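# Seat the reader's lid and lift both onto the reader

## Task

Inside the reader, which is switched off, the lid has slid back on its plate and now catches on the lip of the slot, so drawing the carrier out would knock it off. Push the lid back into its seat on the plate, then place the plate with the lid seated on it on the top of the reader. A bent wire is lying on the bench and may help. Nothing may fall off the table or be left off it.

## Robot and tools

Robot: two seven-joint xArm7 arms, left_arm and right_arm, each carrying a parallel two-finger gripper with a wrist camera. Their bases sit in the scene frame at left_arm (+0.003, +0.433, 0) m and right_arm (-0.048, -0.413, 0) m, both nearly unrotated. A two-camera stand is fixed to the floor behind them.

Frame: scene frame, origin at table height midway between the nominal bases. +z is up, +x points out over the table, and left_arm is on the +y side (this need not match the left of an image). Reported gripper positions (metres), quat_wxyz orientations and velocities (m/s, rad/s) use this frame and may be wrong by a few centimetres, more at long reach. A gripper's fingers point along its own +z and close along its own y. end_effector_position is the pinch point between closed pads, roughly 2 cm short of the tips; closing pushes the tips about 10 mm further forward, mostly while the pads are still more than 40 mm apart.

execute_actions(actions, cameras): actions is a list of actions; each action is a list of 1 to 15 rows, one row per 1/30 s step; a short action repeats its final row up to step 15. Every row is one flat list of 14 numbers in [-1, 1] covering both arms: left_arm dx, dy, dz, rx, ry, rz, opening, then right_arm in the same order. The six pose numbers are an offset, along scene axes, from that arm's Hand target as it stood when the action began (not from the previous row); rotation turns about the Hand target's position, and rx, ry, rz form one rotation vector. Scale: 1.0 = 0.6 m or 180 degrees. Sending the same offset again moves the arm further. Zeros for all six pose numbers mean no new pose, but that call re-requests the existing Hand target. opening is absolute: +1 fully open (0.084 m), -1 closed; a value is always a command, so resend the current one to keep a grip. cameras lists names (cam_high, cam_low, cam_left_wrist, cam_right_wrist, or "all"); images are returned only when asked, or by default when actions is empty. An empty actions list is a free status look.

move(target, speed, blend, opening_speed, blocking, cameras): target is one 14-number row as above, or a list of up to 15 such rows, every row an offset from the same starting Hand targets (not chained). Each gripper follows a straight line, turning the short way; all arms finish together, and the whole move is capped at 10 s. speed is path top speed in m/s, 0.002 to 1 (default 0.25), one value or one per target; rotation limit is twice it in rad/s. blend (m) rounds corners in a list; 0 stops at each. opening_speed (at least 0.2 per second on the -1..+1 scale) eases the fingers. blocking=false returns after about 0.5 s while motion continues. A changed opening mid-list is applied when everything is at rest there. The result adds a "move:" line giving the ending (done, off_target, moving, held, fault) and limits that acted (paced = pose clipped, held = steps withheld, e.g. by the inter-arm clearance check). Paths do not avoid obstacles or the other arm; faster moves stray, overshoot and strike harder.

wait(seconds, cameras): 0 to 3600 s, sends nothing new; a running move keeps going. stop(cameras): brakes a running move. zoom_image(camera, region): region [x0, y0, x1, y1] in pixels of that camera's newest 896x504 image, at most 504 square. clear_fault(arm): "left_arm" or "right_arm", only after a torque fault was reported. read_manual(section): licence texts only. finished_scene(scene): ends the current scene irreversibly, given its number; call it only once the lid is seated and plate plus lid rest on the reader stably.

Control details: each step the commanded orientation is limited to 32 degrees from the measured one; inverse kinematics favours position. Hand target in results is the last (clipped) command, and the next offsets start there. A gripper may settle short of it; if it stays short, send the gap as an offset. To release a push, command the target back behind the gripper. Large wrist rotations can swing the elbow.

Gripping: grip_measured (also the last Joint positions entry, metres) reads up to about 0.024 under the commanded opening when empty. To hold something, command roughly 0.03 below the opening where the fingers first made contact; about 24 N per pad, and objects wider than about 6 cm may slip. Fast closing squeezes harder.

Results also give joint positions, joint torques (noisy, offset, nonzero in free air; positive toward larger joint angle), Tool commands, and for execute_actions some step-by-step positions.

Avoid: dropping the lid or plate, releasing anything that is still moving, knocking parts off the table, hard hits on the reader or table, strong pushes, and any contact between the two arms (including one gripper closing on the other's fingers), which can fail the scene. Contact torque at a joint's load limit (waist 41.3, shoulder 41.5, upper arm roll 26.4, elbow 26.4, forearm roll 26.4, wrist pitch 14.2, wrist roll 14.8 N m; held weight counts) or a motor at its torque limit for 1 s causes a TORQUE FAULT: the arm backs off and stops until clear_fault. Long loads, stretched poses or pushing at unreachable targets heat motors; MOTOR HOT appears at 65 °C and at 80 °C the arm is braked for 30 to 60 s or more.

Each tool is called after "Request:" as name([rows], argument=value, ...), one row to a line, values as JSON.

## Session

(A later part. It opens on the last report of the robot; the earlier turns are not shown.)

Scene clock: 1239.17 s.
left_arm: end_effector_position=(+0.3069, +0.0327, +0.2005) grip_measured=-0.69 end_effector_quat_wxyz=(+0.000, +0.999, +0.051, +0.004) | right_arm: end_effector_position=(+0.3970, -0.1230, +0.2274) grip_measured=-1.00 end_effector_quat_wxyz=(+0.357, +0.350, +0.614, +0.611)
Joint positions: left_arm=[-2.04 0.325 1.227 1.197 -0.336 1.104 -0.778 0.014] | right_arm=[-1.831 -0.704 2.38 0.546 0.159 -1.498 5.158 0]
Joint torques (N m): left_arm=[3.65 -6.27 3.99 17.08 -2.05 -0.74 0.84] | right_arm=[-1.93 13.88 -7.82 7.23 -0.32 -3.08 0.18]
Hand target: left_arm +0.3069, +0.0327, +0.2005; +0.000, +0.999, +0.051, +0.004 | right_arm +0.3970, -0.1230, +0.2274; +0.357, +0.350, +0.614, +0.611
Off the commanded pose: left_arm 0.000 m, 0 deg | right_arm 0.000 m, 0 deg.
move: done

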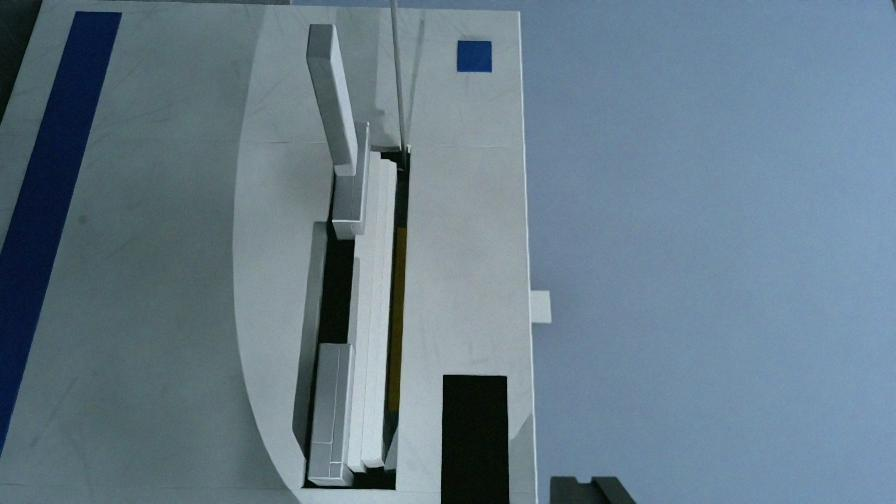

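Request:
move(target=[0.0332, 0.0034, 0, 0, 0, 0, -0.78, 0, 0, 0, 0, 0, 0, -1], speed=0.06, cameras=["cam_right_wrist"])

Request:
zoom_image(camera="cam_right_wrist", region=[350, 110, 450, 210])

Scene clock: 1253.37 s.
left_arm: end_effector_position=(+0.3268, +0.0347, +0.2005) grip_measured=-0.69 end_effector_quat_wxyz=(+0.000, +0.999, +0.051, +0.004) | right_arm: end_effector_position=(+0.3970, -0.1230, +0.2274) grip_measured=-1.00 end_effector_quat_wxyz=(+0.357, +0.350, +0.614, +0.611)
Joint positions: left_arm=[-1.951 0.372 1.191 1.244 -0.377 1.124 -0.72 0.014] | right_arm=[-1.831 -0.704 2.38 0.546 0.159 -1.498 5.158 0]
Joint torques (N m): left_arm=[3.8 -7.61 4.09 16.63 -1.9 -0.75 0.74] | right_arm=[-1.9 14.15 -7.89 6.98 -0.32 -2.97 0.12]
Hand target: left_arm +0.3268, +0.0347, +0.2005; +0.000, +0.999, +0.051, +0.004 | right_arm +0.3970, -0.1230, +0.2274; +0.357, +0.350, +0.614, +0.611
Off the commanded pose: left_arm 0.000 m, 0 deg | right_arm 0.000 m, 0 deg.
move: done

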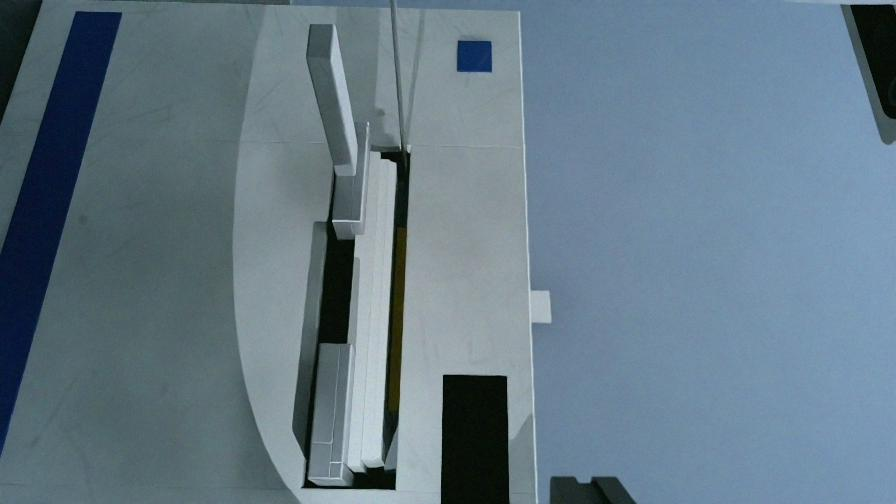

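Scaled by 5.040 from the camera's image (finer frame: 1280x720).

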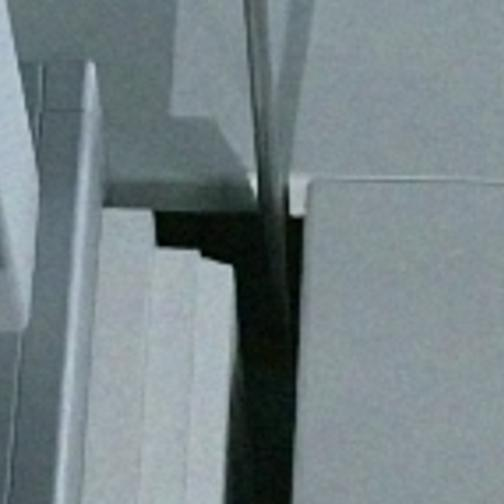

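Request:
move(target=[0.0746, 0.0076, 0, 0, 0, 0, -0.78, 0, 0, 0, 0, 0, 0, -1], speed=0.08, cameras=["cam_right_wrist", "cam_left_wrist"])

Request:
zoom_image(camera="cam_right_wrist", region=[330, 0, 450, 210])

Scene clock: 1268.93 s.
left_arm: end_effector_position=(+0.3715, +0.0393, +0.2005) grip_measured=-0.69 end_effector_quat_wxyz=(+0.000, +0.999, +0.051, +0.004) | right_arm: end_effector_position=(+0.3970, -0.1230, +0.2274) grip_measured=-1.00 end_effector_quat_wxyz=(+0.357, +0.350, +0.614, +0.611)
Joint positions: left_arm=[-1.763 0.474 1.12 1.361 -0.456 1.176 -0.609 0.014] | right_arm=[-1.831 -0.704 2.38 0.546 0.159 -1.498 5.158 0]
Joint torques (N m): left_arm=[3.88 -10.27 5.27 16.21 -1.71 -0.84 0.91] | right_arm=[-1.86 14.39 -7.97 6.74 -0.2 -2.93 0.19]
Hand target: left_arm +0.3716, +0.0393, +0.2005; +0.000, +0.999, +0.051, +0.004 | right_arm +0.3970, -0.1230, +0.2274; +0.357, +0.350, +0.614, +0.611
Off the commanded pose: left_arm 0.000 m, 0 deg | right_arm 0.000 m, 0 deg.
move: done
Images, in order (width x height): cam_left_wrist 896x504, cam_right_wrist 896x504.

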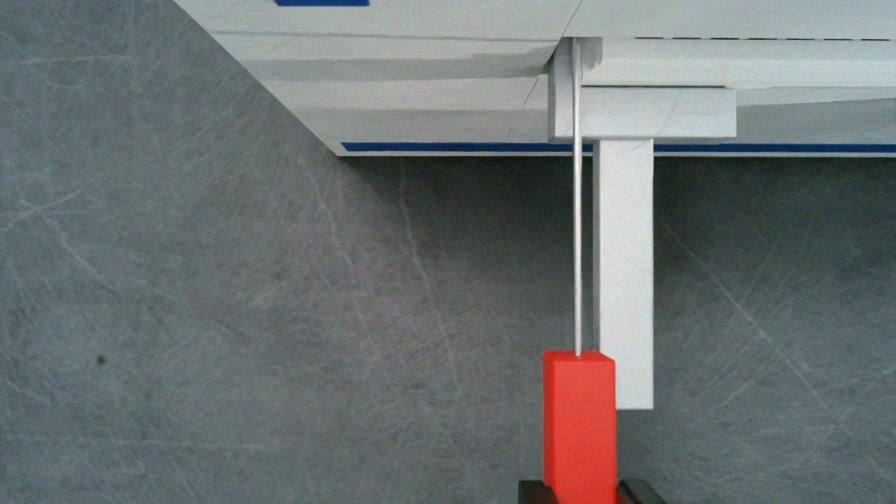

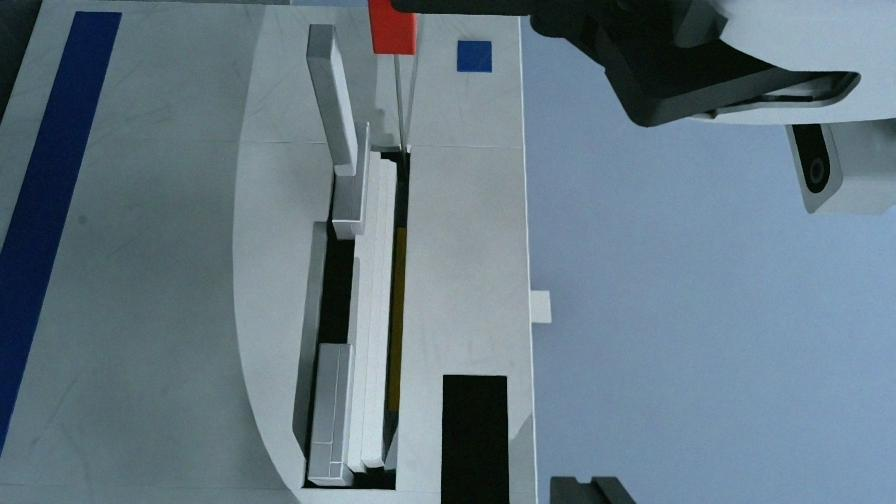

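Scaled by 2.400 from the camera's image (finer frame: 1280x720).

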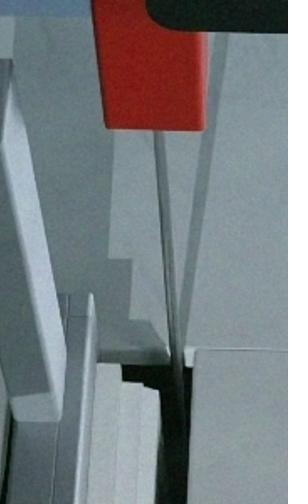

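Request:
move([
  [0.0630, 0.0064, 0, 0, 0, 0, -0.78, 0, 0, 0, 0, 0, 0, -1],
  [0.0617, 0.0193, -0.0043, -0.1244, -0.0126, 0, -0.78, 0, 0, 0, 0, 0, 0, -1],
  [0.0605, 0.0303, -0.0133, -0.2488, -0.0253, 0, -0.78, 0, 0, 0, 0, 0, 0, -1],
  [0.0598, 0.0377, -0.0258, -0.3731, -0.0379, 0, -0.78, 0, 0, 0, 0, 0, 0, -1],
  [0.0595, 0.0403, -0.04, -0.4975, -0.0505, 0, -0.78, 0, 0, 0, 0, 0, 0, -1],
], speed=[0.08, 0.15, 0.15, 0.15, 0.15], blend=[0, 0.001, 0.001, 0.001, 0], cameras=["cam_high", "cam_right_wrist", "cam_left_wrist"])

Request:
zoom_image(camera="cam_right_wrist", region=[330, 0, 450, 210])

Scene clock: 1340.83 s.
left_arm: end_effector_position=(+0.4073, +0.0634, +0.1765) grip_measured=-0.69 end_effector_quat_wxyz=(+0.706, +0.706, +0.038, +0.038) | right_arm: end_effector_position=(+0.3970, -0.1230, +0.2274) grip_measured=-1.00 end_effector_quat_wxyz=(+0.357, +0.350, +0.614, +0.611)
Joint positions: left_arm=[-1.113 0.494 0.804 0.772 -2.152 1.661 1.043 0.014] | right_arm=[-1.831 -0.704 2.38 0.546 0.159 -1.498 5.158 0]
Joint torques (N m): left_arm=[4.16 -10.99 3.31 11.84 -2.93 1.75 0.91] | right_arm=[-1.67 15.04 -7.91 6.14 -0.05 -2.93 0.31]
Hand target: left_arm +0.4073, +0.0634, +0.1765; +0.706, +0.706, +0.038, +0.038 | right_arm +0.3970, -0.1230, +0.2274; +0.357, +0.350, +0.614, +0.611
Off the commanded pose: left_arm 0.000 m, 0 deg | right_arm 0.000 m, 0 deg.
move: done
Images, in order (width x height): cam_high 896x504, cam_left_wrist 896x504, cam_right_wrist 896x504.

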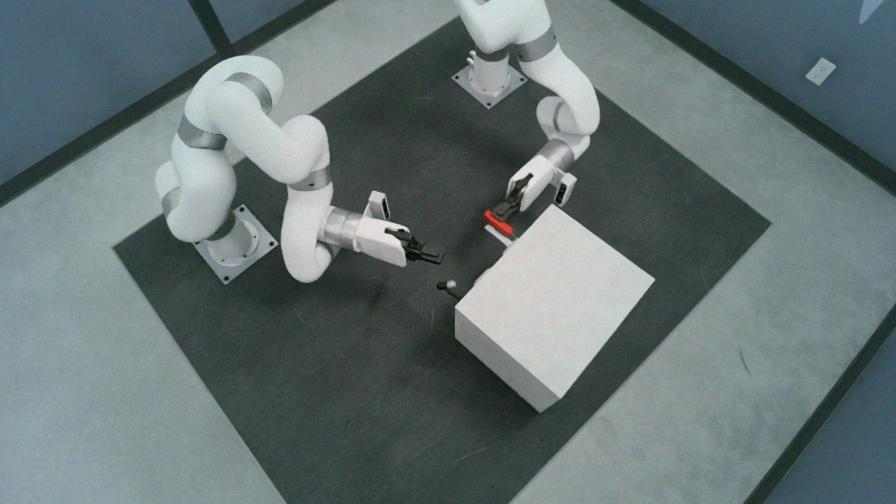

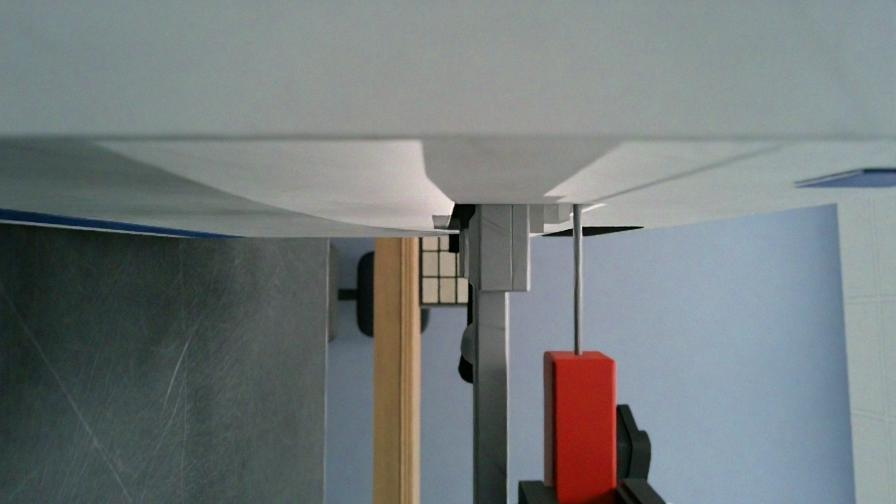

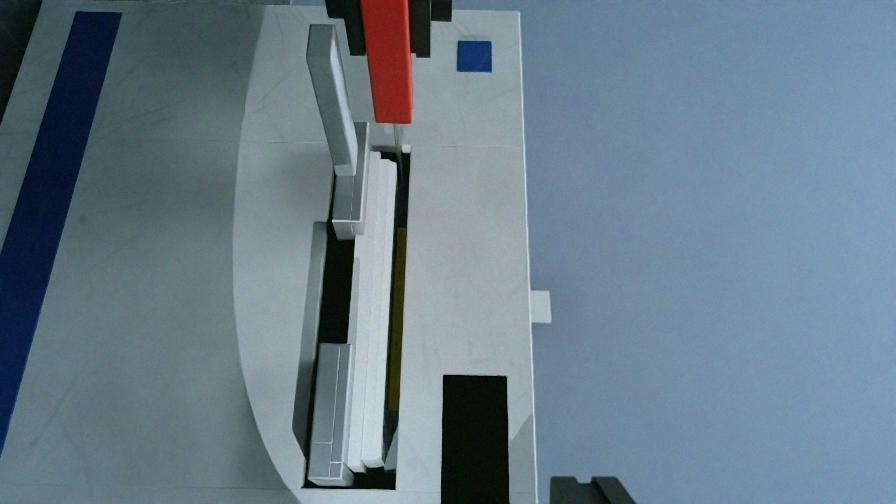

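Scaled by 2.400 from the camera's image (finer frame: 1280x720).

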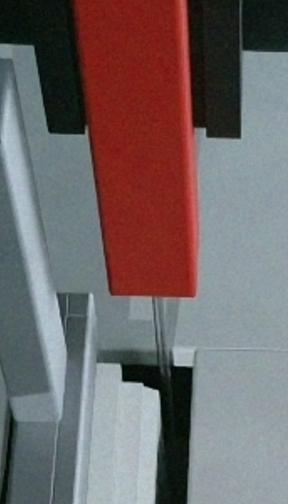

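Request:
move([
  [0.0004, -0.0038, 0, 0, 0, 0, -0.78, 0, 0, 0, 0, 0, 0, -1],
  [-0.0261, -0.0065, 0, 0, 0, 0, -0.78, 0, 0, 0, 0, 0, 0, -1],
], speed=0.05, cameras=["cam_right_wrist"])

Request:
zoom_image(camera="cam_right_wrist", region=[330, 80, 450, 500])

Scene clock: 1356.87 s.
left_arm: end_effector_position=(+0.3916, +0.0595, +0.1765) grip_measured=-0.69 end_effector_quat_wxyz=(+0.706, +0.706, +0.038, +0.038) | right_arm: end_effector_position=(+0.3970, -0.1230, +0.2274) grip_measured=-1.00 end_effector_quat_wxyz=(+0.357, +0.350, +0.614, +0.611)
Joint positions: left_arm=[-1.144 0.457 0.803 0.728 -2.159 1.639 1.067 0.014] | right_arm=[-1.831 -0.704 2.38 0.546 0.159 -1.498 5.158 0]
Joint torques (N m): left_arm=[-4.13 -15.17 4.34 9.09 -2.82 1.09 1.02] | right_arm=[-1.55 15.21 -7.92 5.78 0.07 -2.89 0.35]
Hand target: left_arm +0.3916, +0.0595, +0.1765; +0.706, +0.706, +0.038, +0.038 | right_arm +0.3970, -0.1230, +0.2274; +0.357, +0.350, +0.614, +0.611
Off the commanded pose: left_arm 0.000 m, 0 deg | right_arm 0.000 m, 0 deg.
move: done

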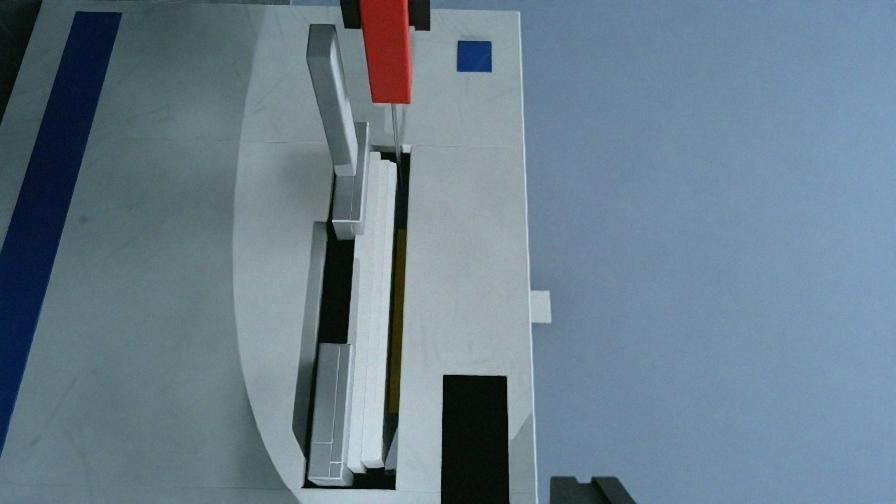

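Scaled by 1.200 from the camera's image (finer frame: 1280x720).

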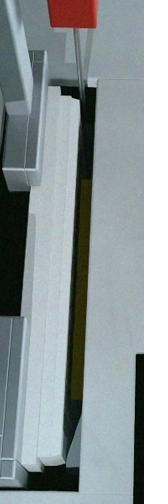

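Request:
move(target=[-0.0166, -0.0017, 0, 0, 0, 0, -0.78, 0, 0, 0, 0, 0, 0, -1], speed=0.05, cameras=["cam_right_wrist"])

Request:
zoom_image(camera="cam_right_wrist", region=[350, 110, 450, 270])

Request:
zoom_image(camera="cam_right_wrist", region=[350, 360, 450, 500])

Scene clock: 1368.53 s.
left_arm: end_effector_position=(+0.3816, +0.0585, +0.1765) grip_measured=-0.69 end_effector_quat_wxyz=(+0.706, +0.706, +0.038, +0.038) | right_arm: end_effector_position=(+0.3970, -0.1230, +0.2274) grip_measured=-1.00 end_effector_quat_wxyz=(+0.357, +0.350, +0.614, +0.611)
Joint positions: left_arm=[-1.161 0.432 0.804 0.698 -2.161 1.626 1.084 0.014] | right_arm=[-1.831 -0.704 2.38 0.546 0.159 -1.498 5.158 0]
Joint torques (N m): left_arm=[-4.15 -14.75 4.07 9.22 -2.72 0.81 0.9] | right_arm=[-1.47 15.32 -7.99 5.88 0.04 -2.85 0.48]
Hand target: left_arm +0.3816, +0.0585, +0.1765; +0.706, +0.706, +0.038, +0.038 | right_arm +0.3970, -0.1230, +0.2274; +0.357, +0.350, +0.614, +0.611
Off the commanded pose: left_arm 0.000 m, 0 deg | right_arm 0.000 m, 0 deg.
move: done

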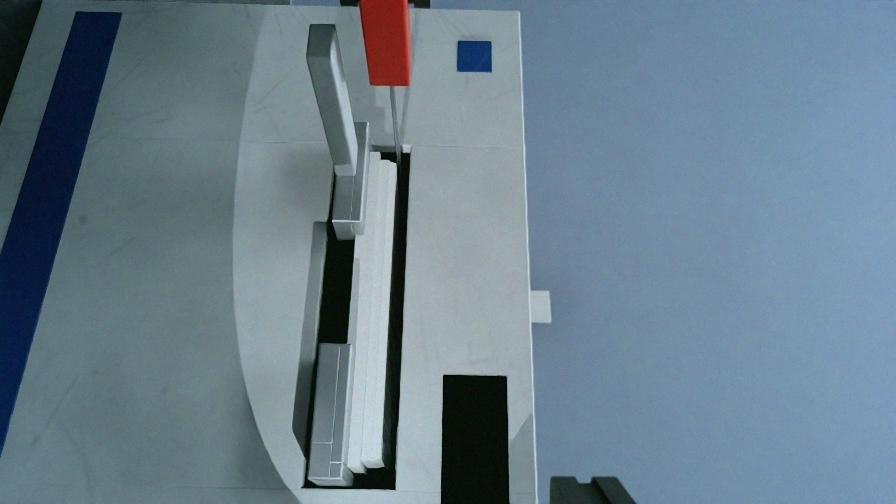

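Scaled by 3.150 from the camera's image (finer frame: 1280x720).

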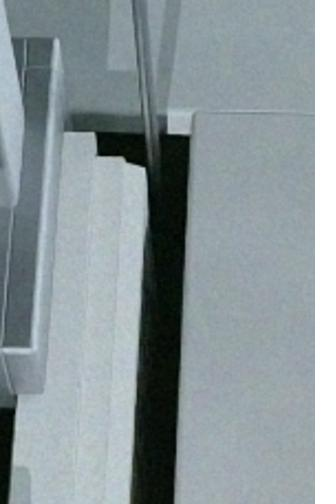

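Scaled by 3.600 from the camera's image (finer frame: 1280x720).

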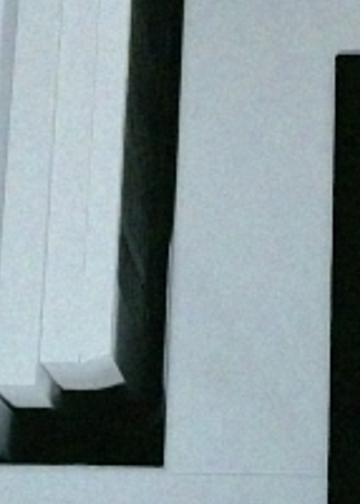

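Request:
move(target=[0, 0, 0, 0, 0, 0, -0.78, 0.0383, 0.105, -0.005, -0.463, -0.1918, -0.0654, -1], speed=0.3, cameras=["cam_high", "cam_right_wrist"])

Request:
zoom_image(camera="cam_right_wrist", region=[200, 200, 500, 400])

Scene clock: 1405.00 s.
left_arm: end_effector_position=(+0.3816, +0.0585, +0.1765) grip_measured=-0.69 end_effector_quat_wxyz=(+0.706, +0.706, +0.038, +0.038) | right_arm: end_effector_position=(+0.4199, -0.0600, +0.2244) grip_measured=-1.00 end_effector_quat_wxyz=(+0.701, -0.097, +0.701, +0.088)
Joint positions: left_arm=[-1.161 0.432 0.804 0.698 -2.161 1.626 1.084 0.014] | right_arm=[-1.238 -1.16 2.02 0.734 0.658 -0.861 3.865 0]
Joint torques (N m): left_arm=[-4.32 -14.98 3.34 9.04 -2.61 1.21 0.67] | right_arm=[1.04 12.92 -17.97 5.06 2.47 -0.75 -0.93]
Hand target: left_arm +0.3816, +0.0585, +0.1765; +0.706, +0.706, +0.038, +0.038 | right_arm +0.4199, -0.0600, +0.2244; +0.701, -0.097, +0.701, +0.088
Off the commanded pose: left_arm 0.000 m, 0 deg | right_arm 0.000 m, 0 deg.
move: done

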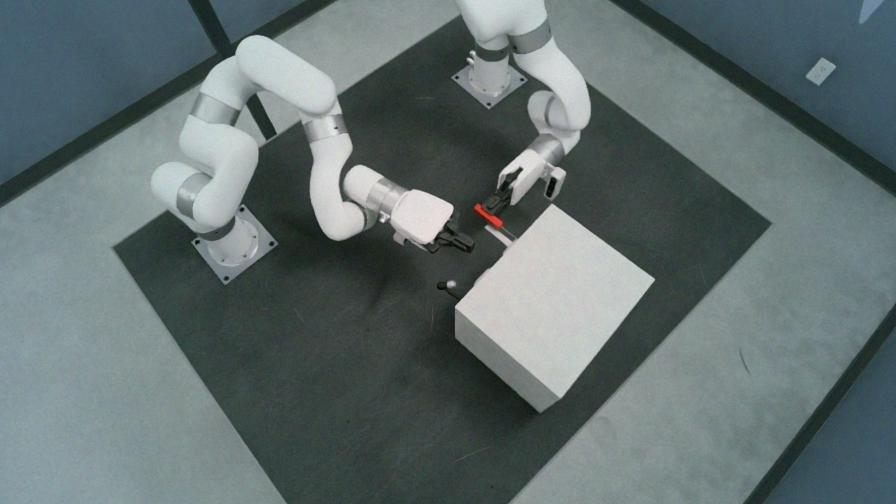

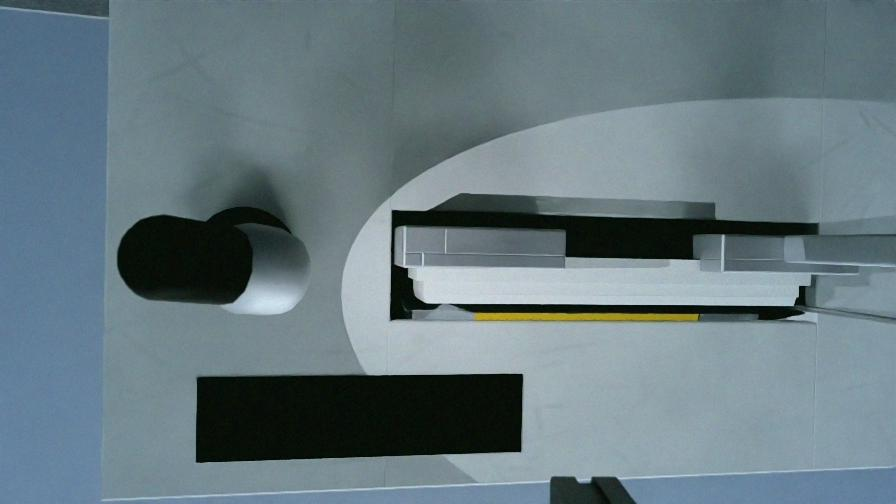

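Scaled by 1.680 from the camera's image (finer frame: 1280x720).

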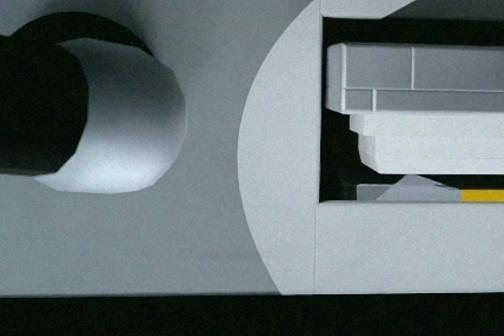

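Request:
zoom_image(camera="cam_right_wrist", region=[380, 240, 600, 340])

Request:
zoom_image(camera="cam_right_wrist", region=[640, 240, 860, 340])

Scaled by 2.291 from the camera's image (finer frame: 1280x720).

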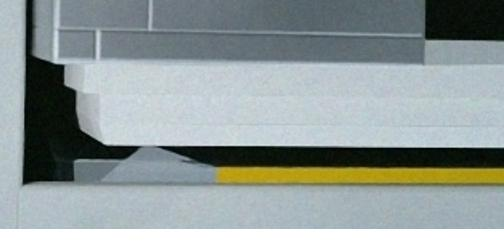

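Scaled by 2.291 from the camera's image (finer frame: 1280x720).

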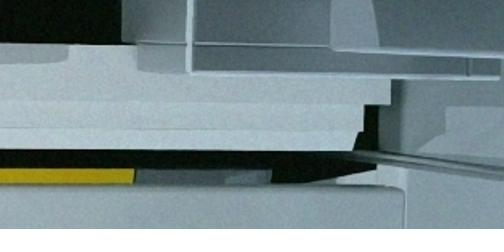

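Request:
move(target=[0.0133, 0.0014, 0, 0, 0, 0, -0.78, 0, 0, 0, 0, 0, 0, -1], speed=0.06, cameras=["cam_right_wrist"])

Request:
zoom_image(camera="cam_right_wrist", region=[380, 260, 600, 330])

Request:
zoom_image(camera="cam_right_wrist", region=[640, 260, 860, 330])

Scene clock: 1515.60 s.
left_arm: end_effector_position=(+0.3896, +0.0594, +0.1765) grip_measured=-0.69 end_effector_quat_wxyz=(+0.706, +0.706, +0.038, +0.038) | right_arm: end_effector_position=(+0.4199, -0.0600, +0.2244) grip_measured=-1.00 end_effector_quat_wxyz=(+0.701, -0.097, +0.701, +0.088)
Joint positions: left_arm=[-1.147 0.452 0.804 0.722 -2.159 1.637 1.071 0.014] | right_arm=[-1.238 -1.16 2.02 0.734 0.658 -0.861 3.865 0]
Joint torques (N m): left_arm=[4.01 -10.57 3.08 11.84 0.4 1.89 -1] | right_arm=[1.17 13.11 -16.86 5.1 2.48 -0.73 -0.81]
Hand target: left_arm +0.3896, +0.0594, +0.1765; +0.706, +0.706, +0.038, +0.038 | right_arm +0.4199, -0.0600, +0.2244; +0.701, -0.097, +0.701, +0.088
Off the commanded pose: left_arm 0.000 m, 0 deg | right_arm 0.000 m, 0 deg.
move: done

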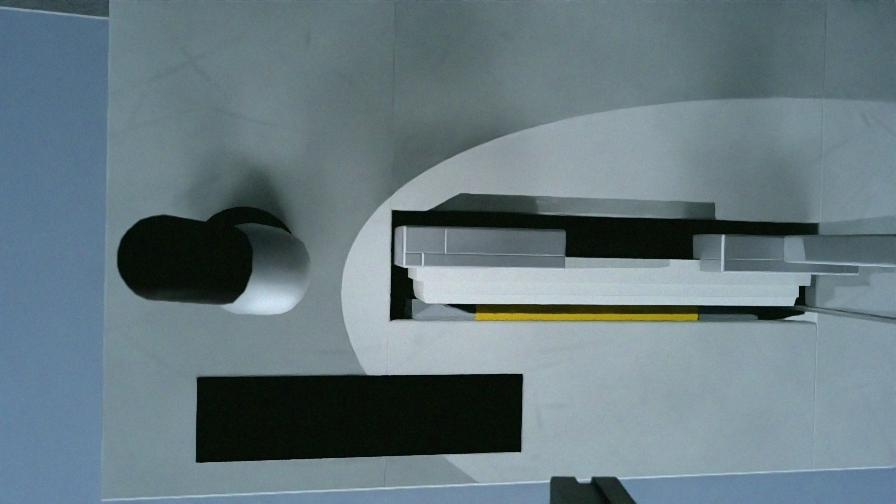

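Scaled by 2.291 from the camera's image (finer frame: 1280x720).

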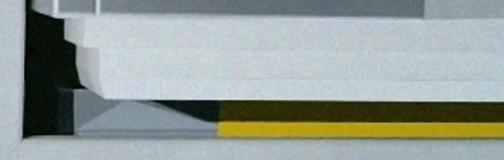

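Scaled by 2.291 from the camera's image (finer frame: 1280x720).

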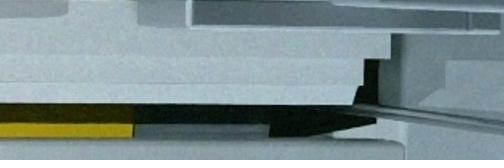

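Request:
move([
  [-0.0006, 0.0058, 0, 0, 0, 0, -0.78, 0, 0, 0, 0, 0, 0, -1],
  [0.0558, 0.0115, 0, 0, 0, 0, -0.78, 0, 0, 0, 0, 0, 0, -1],
  [0.0564, 0.0045, 0, 0, 0, 0, -0.78, 0, 0, 0, 0, 0, 0, -1],
  [0.0365, 0.0025, 0, 0, 0, 0, -0.78, 0, 0, 0, 0, 0, 0, -1],
], speed=0.06, cameras=["cam_right_wrist", "cam_left_wrist"])

Request:
zoom_image(camera="cam_right_wrist", region=[380, 260, 600, 330])

Request:
zoom_image(camera="cam_right_wrist", region=[640, 260, 860, 330])

Scene clock: 1607.07 s.
left_arm: end_effector_position=(+0.4115, +0.0609, +0.1765) grip_measured=-0.69 end_effector_quat_wxyz=(+0.706, +0.706, +0.038, +0.038) | right_arm: end_effector_position=(+0.4199, -0.0600, +0.2244) grip_measured=-1.00 end_effector_quat_wxyz=(+0.701, -0.097, +0.701, +0.088)
Joint positions: left_arm=[-1.11 0.506 0.8 0.788 -2.159 1.661 1.035 0.014] | right_arm=[-1.238 -1.16 2.02 0.734 0.658 -0.861 3.865 0]
Joint torques (N m): left_arm=[-4.63 -16.15 4.37 9.64 -0.59 1.09 1.02] | right_arm=[0.98 12.97 -17.08 5.13 2.44 -0.78 -0.82]
Hand target: left_arm +0.4115, +0.0609, +0.1765; +0.706, +0.706, +0.038, +0.038 | right_arm +0.4199, -0.0600, +0.2244; +0.701, -0.097, +0.701, +0.088
Off the commanded pose: left_arm 0.000 m, 0 deg | right_arm 0.000 m, 0 deg.
move: done
Images, in order (width x height): cam_left_wrist 896x504, cam_right_wrist 896x504.

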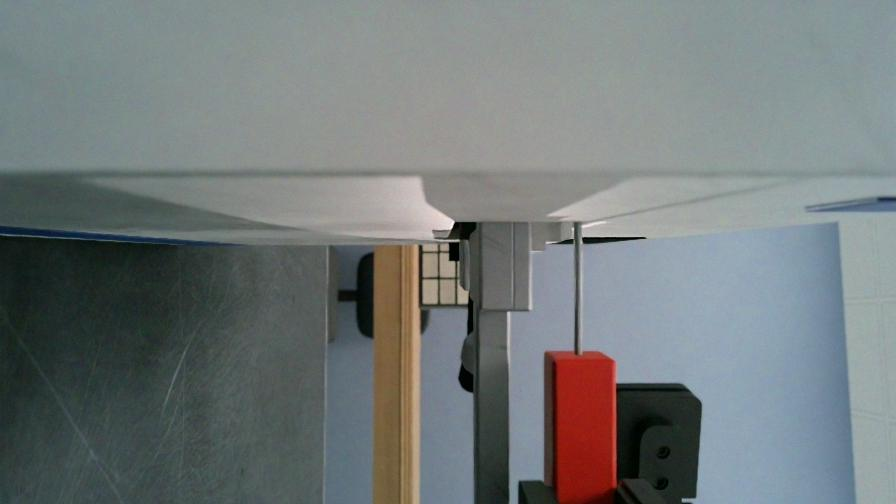

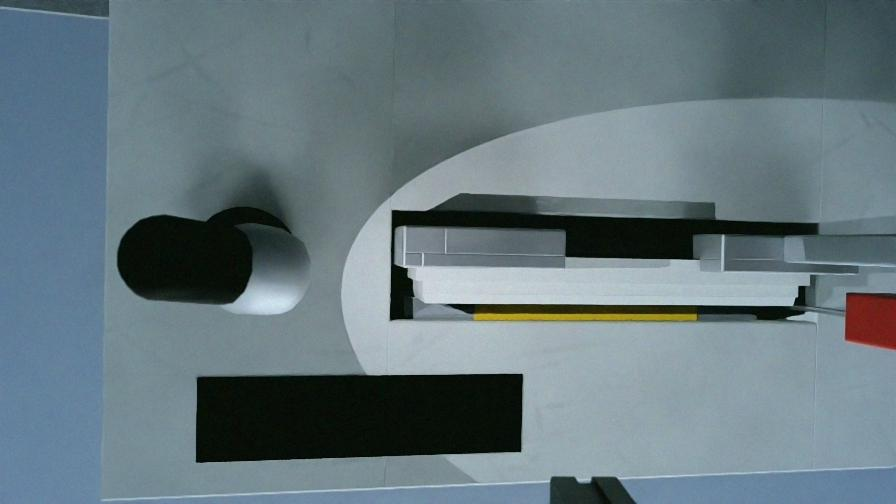

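Scaled by 2.291 from the camera's image (finer frame: 1280x720).

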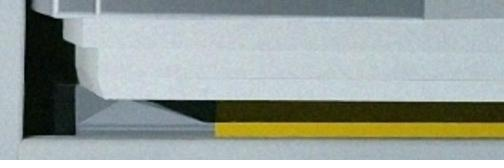

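Scaled by 2.291 from the camera's image (finer frame: 1280x720).

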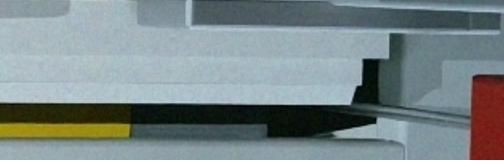

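Request:
move(target=[-0.0249, -0.0025, 0, 0, 0, 0, -0.78, 0, 0, 0, 0, 0, 0, -1], speed=0.06, cameras=["cam_right_wrist"])

Request:
zoom_image(camera="cam_right_wrist", region=[380, 260, 600, 330])

Request:
zoom_image(camera="cam_right_wrist", region=[640, 260, 860, 330])

Scene clock: 1627.87 s.
left_arm: end_effector_position=(+0.3966, +0.0594, +0.1765) grip_measured=-0.69 end_effector_quat_wxyz=(+0.706, +0.706, +0.038, +0.038) | right_arm: end_effector_position=(+0.4199, -0.0600, +0.2244) grip_measured=-1.00 end_effector_quat_wxyz=(+0.701, -0.097, +0.701, +0.088)
Joint positions: left_arm=[-1.136 0.469 0.802 0.743 -2.16 1.644 1.059 0.014] | right_arm=[-1.238 -1.16 2.02 0.734 0.658 -0.861 3.865 0]
Joint torques (N m): left_arm=[-4.59 -15.49 4.53 9.72 -2.98 1.22 1.02] | right_arm=[1.06 13.23 -17.27 5.14 2.35 -0.79 -0.78]
Hand target: left_arm +0.3966, +0.0594, +0.1765; +0.706, +0.706, +0.038, +0.038 | right_arm +0.4199, -0.0600, +0.2244; +0.701, -0.097, +0.701, +0.088
Off the commanded pose: left_arm 0.000 m, 0 deg | right_arm 0.000 m, 0 deg.
move: done

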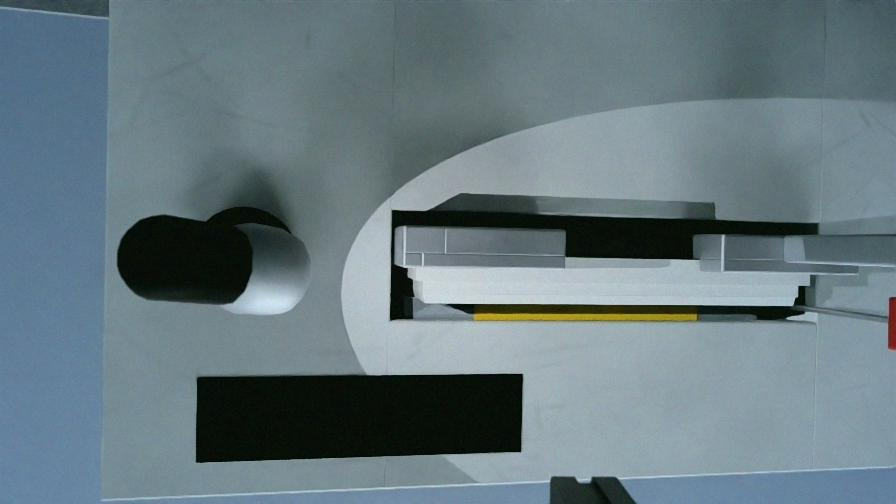

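Scaled by 2.291 from the camera's image (finer frame: 1280x720).

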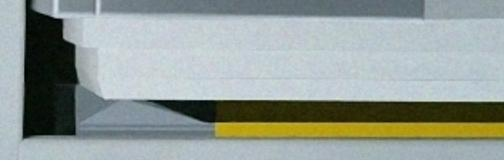

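Scaled by 2.291 from the camera's image (finer frame: 1280x720).

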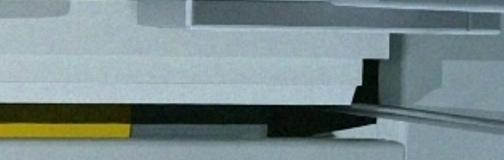

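Request:
move(target=[-0.0299, -0.003, 0, 0, 0, 0, -0.78, 0, 0, 0, 0, 0, 0, -1], speed=0.06, cameras=["cam_right_wrist"])

Request:
zoom_image(camera="cam_right_wrist", region=[380, 260, 600, 330])

Request:
zoom_image(camera="cam_right_wrist", region=[640, 260, 860, 330])

Scene clock: 1666.13 s.
left_arm: end_effector_position=(+0.3786, +0.0576, +0.1765) grip_measured=-0.69 end_effector_quat_wxyz=(+0.706, +0.706, +0.038, +0.038) | right_arm: end_effector_position=(+0.4199, -0.0600, +0.2244) grip_measured=-1.00 end_effector_quat_wxyz=(+0.701, -0.097, +0.701, +0.088)
Joint positions: left_arm=[-1.167 0.425 0.803 0.69 -2.163 1.622 1.088 0.014] | right_arm=[-1.238 -1.16 2.02 0.734 0.658 -0.861 3.865 0]
Joint torques (N m): left_arm=[-4.44 -14.81 4.02 9.1 -2.85 1.05 0.81] | right_arm=[1.15 13.17 -17.41 5.12 2.48 -0.84 -0.82]
Hand target: left_arm +0.3786, +0.0576, +0.1765; +0.706, +0.706, +0.038, +0.038 | right_arm +0.4199, -0.0600, +0.2244; +0.701, -0.097, +0.701, +0.088
Off the commanded pose: left_arm 0.000 m, 0 deg | right_arm 0.000 m, 0 deg.
move: done

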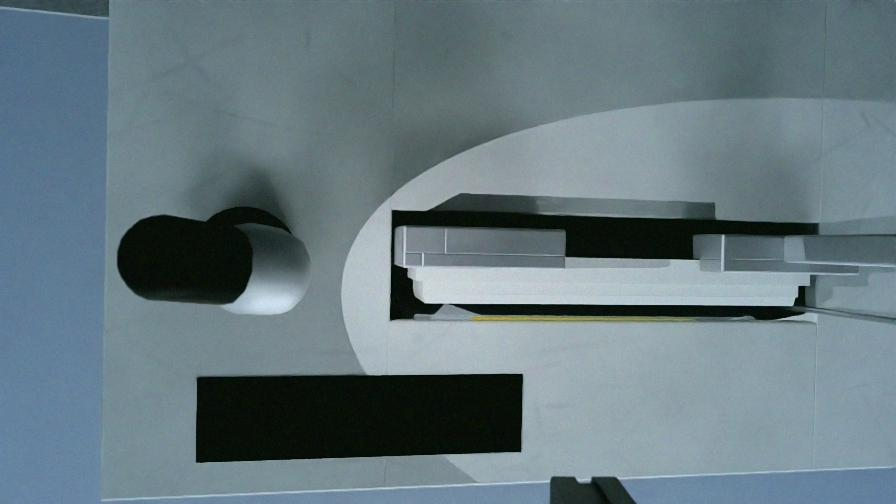

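Scaled by 2.291 from the camera's image (finer frame: 1280x720).

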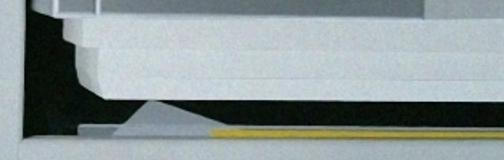

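Scaled by 2.291 from the camera's image (finer frame: 1280x720).

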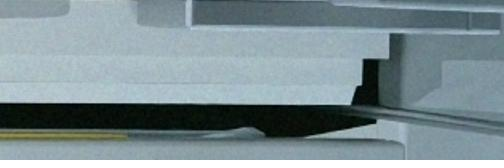

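Request:
wait(seconds=0, cameras=["cam_left_wrist"])

Scene clock: 1729.77 s.
left_arm: end_effector_position=(+0.3786, +0.0576, +0.1765) grip_measured=-0.69 end_effector_quat_wxyz=(+0.706, +0.706, +0.038, +0.038) | right_arm: end_effector_position=(+0.4199, -0.0600, +0.2244) grip_measured=-1.00 end_effector_quat_wxyz=(+0.701, -0.097, +0.701, +0.088)
Joint positions: left_arm=[-1.167 0.425 0.803 0.69 -2.163 1.622 1.088 0.014] | right_arm=[-1.238 -1.16 2.02 0.734 0.658 -0.861 3.865 0]
Joint torques (N m): left_arm=[-3.89 -14.46 3.4 9.09 -2.72 1.13 0.72] | right_arm=[0.96 13.33 -17.52 5.19 2.44 -0.93 -0.76]
Hand target: left_arm +0.3786, +0.0576, +0.1765; +0.706, +0.706, +0.038, +0.038 | right_arm +0.4199, -0.0600, +0.2244; +0.701, -0.097, +0.701, +0.088
Tool commands: left_gripper/opening=-0.78 right_gripper/opening=-1.0
Off the commanded pose: left_arm 0.000 m, 0 deg | right_arm 0.000 m, 0 deg.

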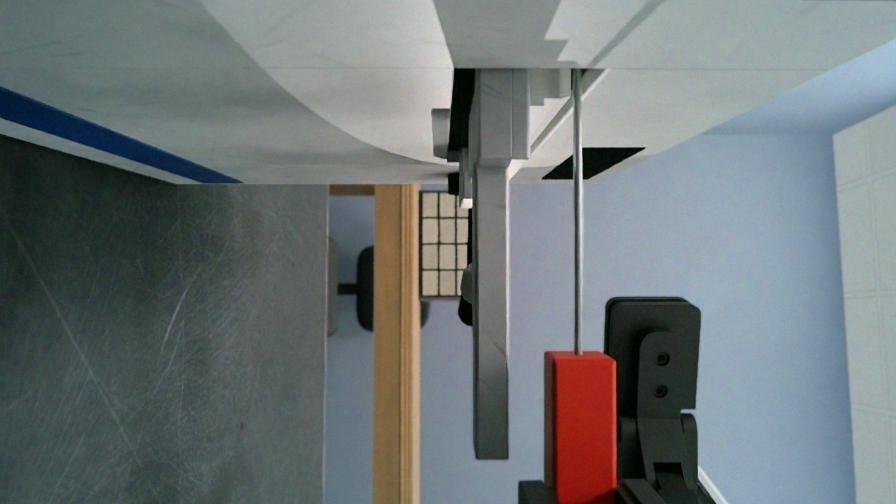

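Request:
move([
  [0.063, 0.0064, 0, 0, 0, 0, -0.78, 0, 0, 0, 0, 0, 0, -1],
  [0.063, 0.0064, -0.0108, 0, 0, 0, -0.78, 0, 0, 0, 0, 0, 0, -1],
  [0.0365, 0.0037, -0.0108, 0, 0, 0, -0.78, 0, 0, 0, 0, 0, 0, -1],
], speed=0.06, cameras=["cam_right_wrist", "cam_left_wrist"])

Request:
zoom_image(camera="cam_right_wrist", region=[380, 260, 600, 330])

Request:
zoom_image(camera="cam_right_wrist", region=[640, 260, 860, 330])

Scene clock: 1794.83 s.
left_arm: end_effector_position=(+0.4005, +0.0598, +0.1700) grip_measured=-0.69 end_effector_quat_wxyz=(+0.706, +0.706, +0.038, +0.038) | right_arm: end_effector_position=(+0.4199, -0.0600, +0.2244) grip_measured=-1.00 end_effector_quat_wxyz=(+0.701, -0.097, +0.701, +0.088)
Joint positions: left_arm=[-1.121 0.502 0.792 0.758 -2.169 1.664 1.06 0.014] | right_arm=[-1.238 -1.16 2.02 0.734 0.658 -0.861 3.865 0]
Joint torques (N m): left_arm=[-4.36 -15.56 4.49 9.16 -2.86 0.83 1.01] | right_arm=[0.94 13.32 -17.79 5.17 2.43 -1.01 -0.78]
Hand target: left_arm +0.4005, +0.0598, +0.1700; +0.706, +0.706, +0.038, +0.038 | right_arm +0.4199, -0.0600, +0.2244; +0.701, -0.097, +0.701, +0.088
Off the commanded pose: left_arm 0.000 m, 0 deg | right_arm 0.000 m, 0 deg.
move: done
Images, in order (width x height): cam_left_wrist 896x504, cam_right_wrist 896x504.

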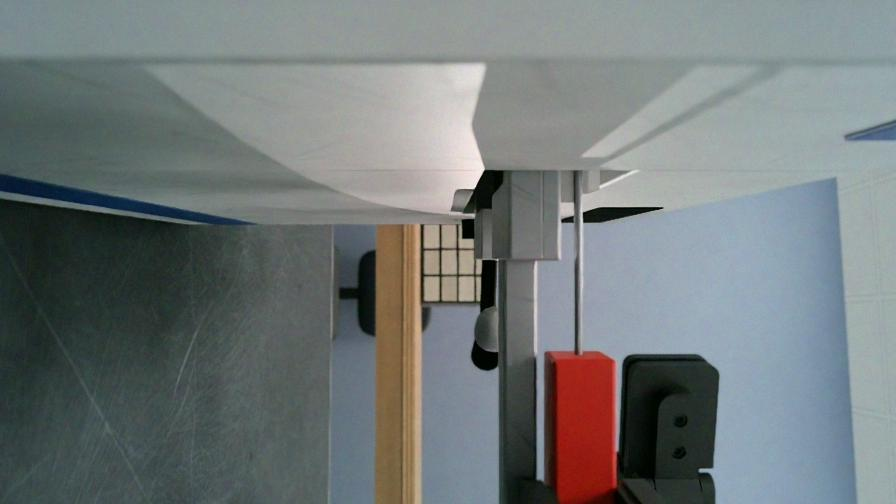

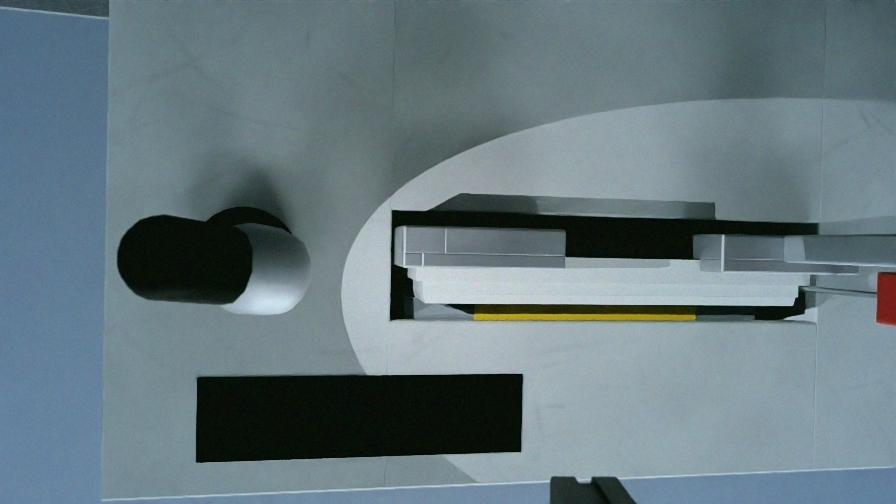

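Scaled by 2.291 from the camera's image (finer frame: 1280x720).

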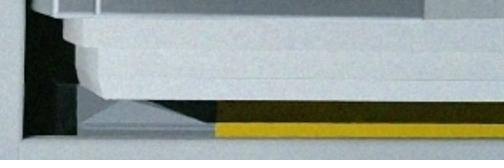

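Scaled by 2.291 from the camera's image (finer frame: 1280x720).

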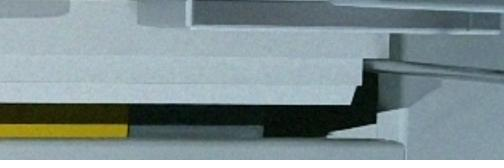

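Request:
move(target=[-0.0133, -0.0013, 0, 0, 0, 0, -0.78, 0, 0, 0, 0, 0, 0, -1], speed=0.05, cameras=["cam_right_wrist"])

Request:
zoom_image(camera="cam_right_wrist", region=[380, 260, 600, 330])

Request:
zoom_image(camera="cam_right_wrist", region=[640, 260, 860, 330])

Scene clock: 1804.17 s.
left_arm: end_effector_position=(+0.3926, +0.0590, +0.1700) grip_measured=-0.69 end_effector_quat_wxyz=(+0.706, +0.706, +0.038, +0.038) | right_arm: end_effector_position=(+0.4199, -0.0600, +0.2244) grip_measured=-1.00 end_effector_quat_wxyz=(+0.701, -0.097, +0.701, +0.088)
Joint positions: left_arm=[-1.135 0.483 0.793 0.735 -2.17 1.656 1.073 0.014] | right_arm=[-1.238 -1.16 2.02 0.734 0.658 -0.861 3.865 0]
Joint torques (N m): left_arm=[-4.1 -15.7 4.17 8.96 -2.76 1.07 0.96] | right_arm=[0.93 13.58 -17.75 5.21 2.33 -1.02 -0.8]
Hand target: left_arm +0.3926, +0.0590, +0.1700; +0.706, +0.706, +0.038, +0.038 | right_arm +0.4199, -0.0600, +0.2244; +0.701, -0.097, +0.701, +0.088
Off the commanded pose: left_arm 0.000 m, 0 deg | right_arm 0.000 m, 0 deg.
move: done

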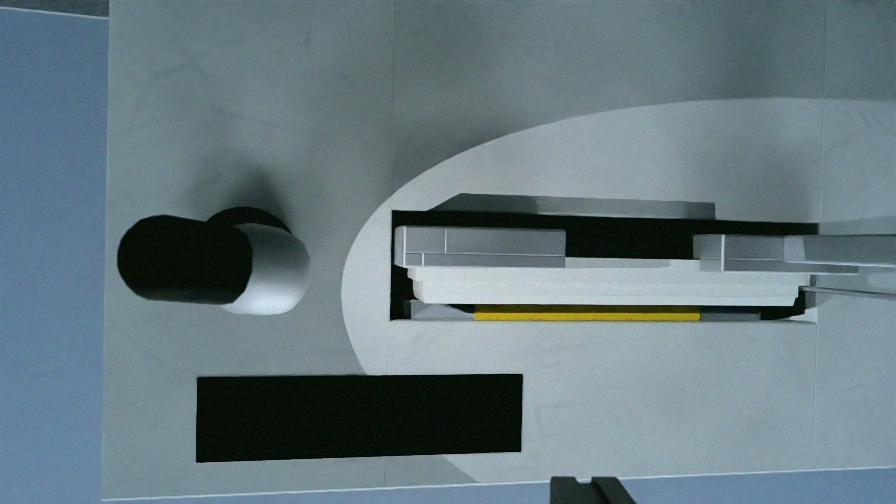

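Scaled by 2.291 from the camera's image (finer frame: 1280x720).

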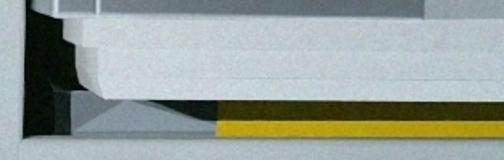

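Scaled by 2.291 from the camera's image (finer frame: 1280x720).

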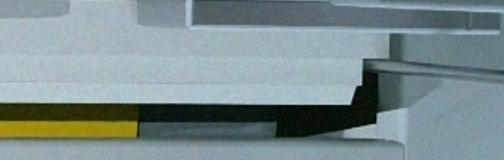

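Request:
move(target=[-0.0133, -0.0013, 0, 0, 0, 0, -0.78, 0, 0, 0, 0, 0, 0, -1], speed=0.05, cameras=["cam_right_wrist"])

Request:
zoom_image(camera="cam_right_wrist", region=[380, 260, 600, 330])

Request:
zoom_image(camera="cam_right_wrist", region=[640, 260, 860, 330])

Scene clock: 1834.27 s.
left_arm: end_effector_position=(+0.3846, +0.0582, +0.1700) grip_measured=-0.69 end_effector_quat_wxyz=(+0.706, +0.706, +0.038, +0.038) | right_arm: end_effector_position=(+0.4199, -0.0600, +0.2244) grip_measured=-1.00 end_effector_quat_wxyz=(+0.701, -0.097, +0.701, +0.088)
Joint positions: left_arm=[-1.148 0.463 0.794 0.711 -2.172 1.647 1.086 0.014] | right_arm=[-1.238 -1.16 2.02 0.734 0.658 -0.861 3.865 0]
Joint torques (N m): left_arm=[-4.25 -15.25 4.27 9.21 -2.84 1.06 0.9] | right_arm=[0.93 13.65 -17.88 5.08 2.25 -1.1 -0.78]
Hand target: left_arm +0.3846, +0.0582, +0.1700; +0.706, +0.706, +0.038, +0.038 | right_arm +0.4199, -0.0600, +0.2244; +0.701, -0.097, +0.701, +0.088
Off the commanded pose: left_arm 0.000 m, 0 deg | right_arm 0.000 m, 0 deg.
move: done

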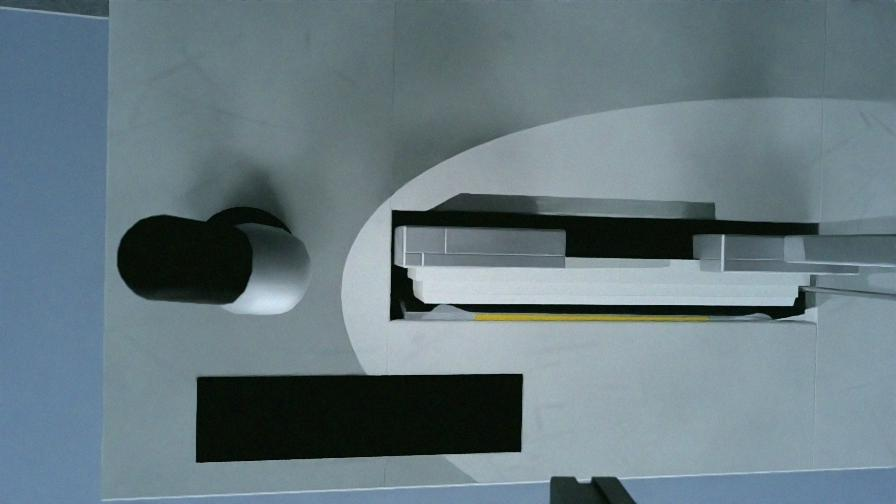

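Scaled by 2.291 from the camera's image (finer frame: 1280x720).

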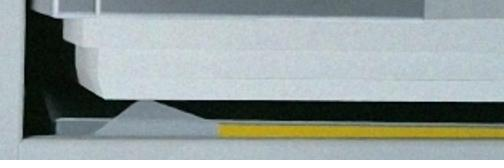

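Scaled by 2.291 from the camera's image (finer frame: 1280x720).

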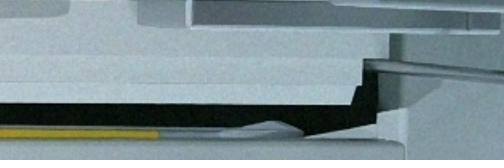

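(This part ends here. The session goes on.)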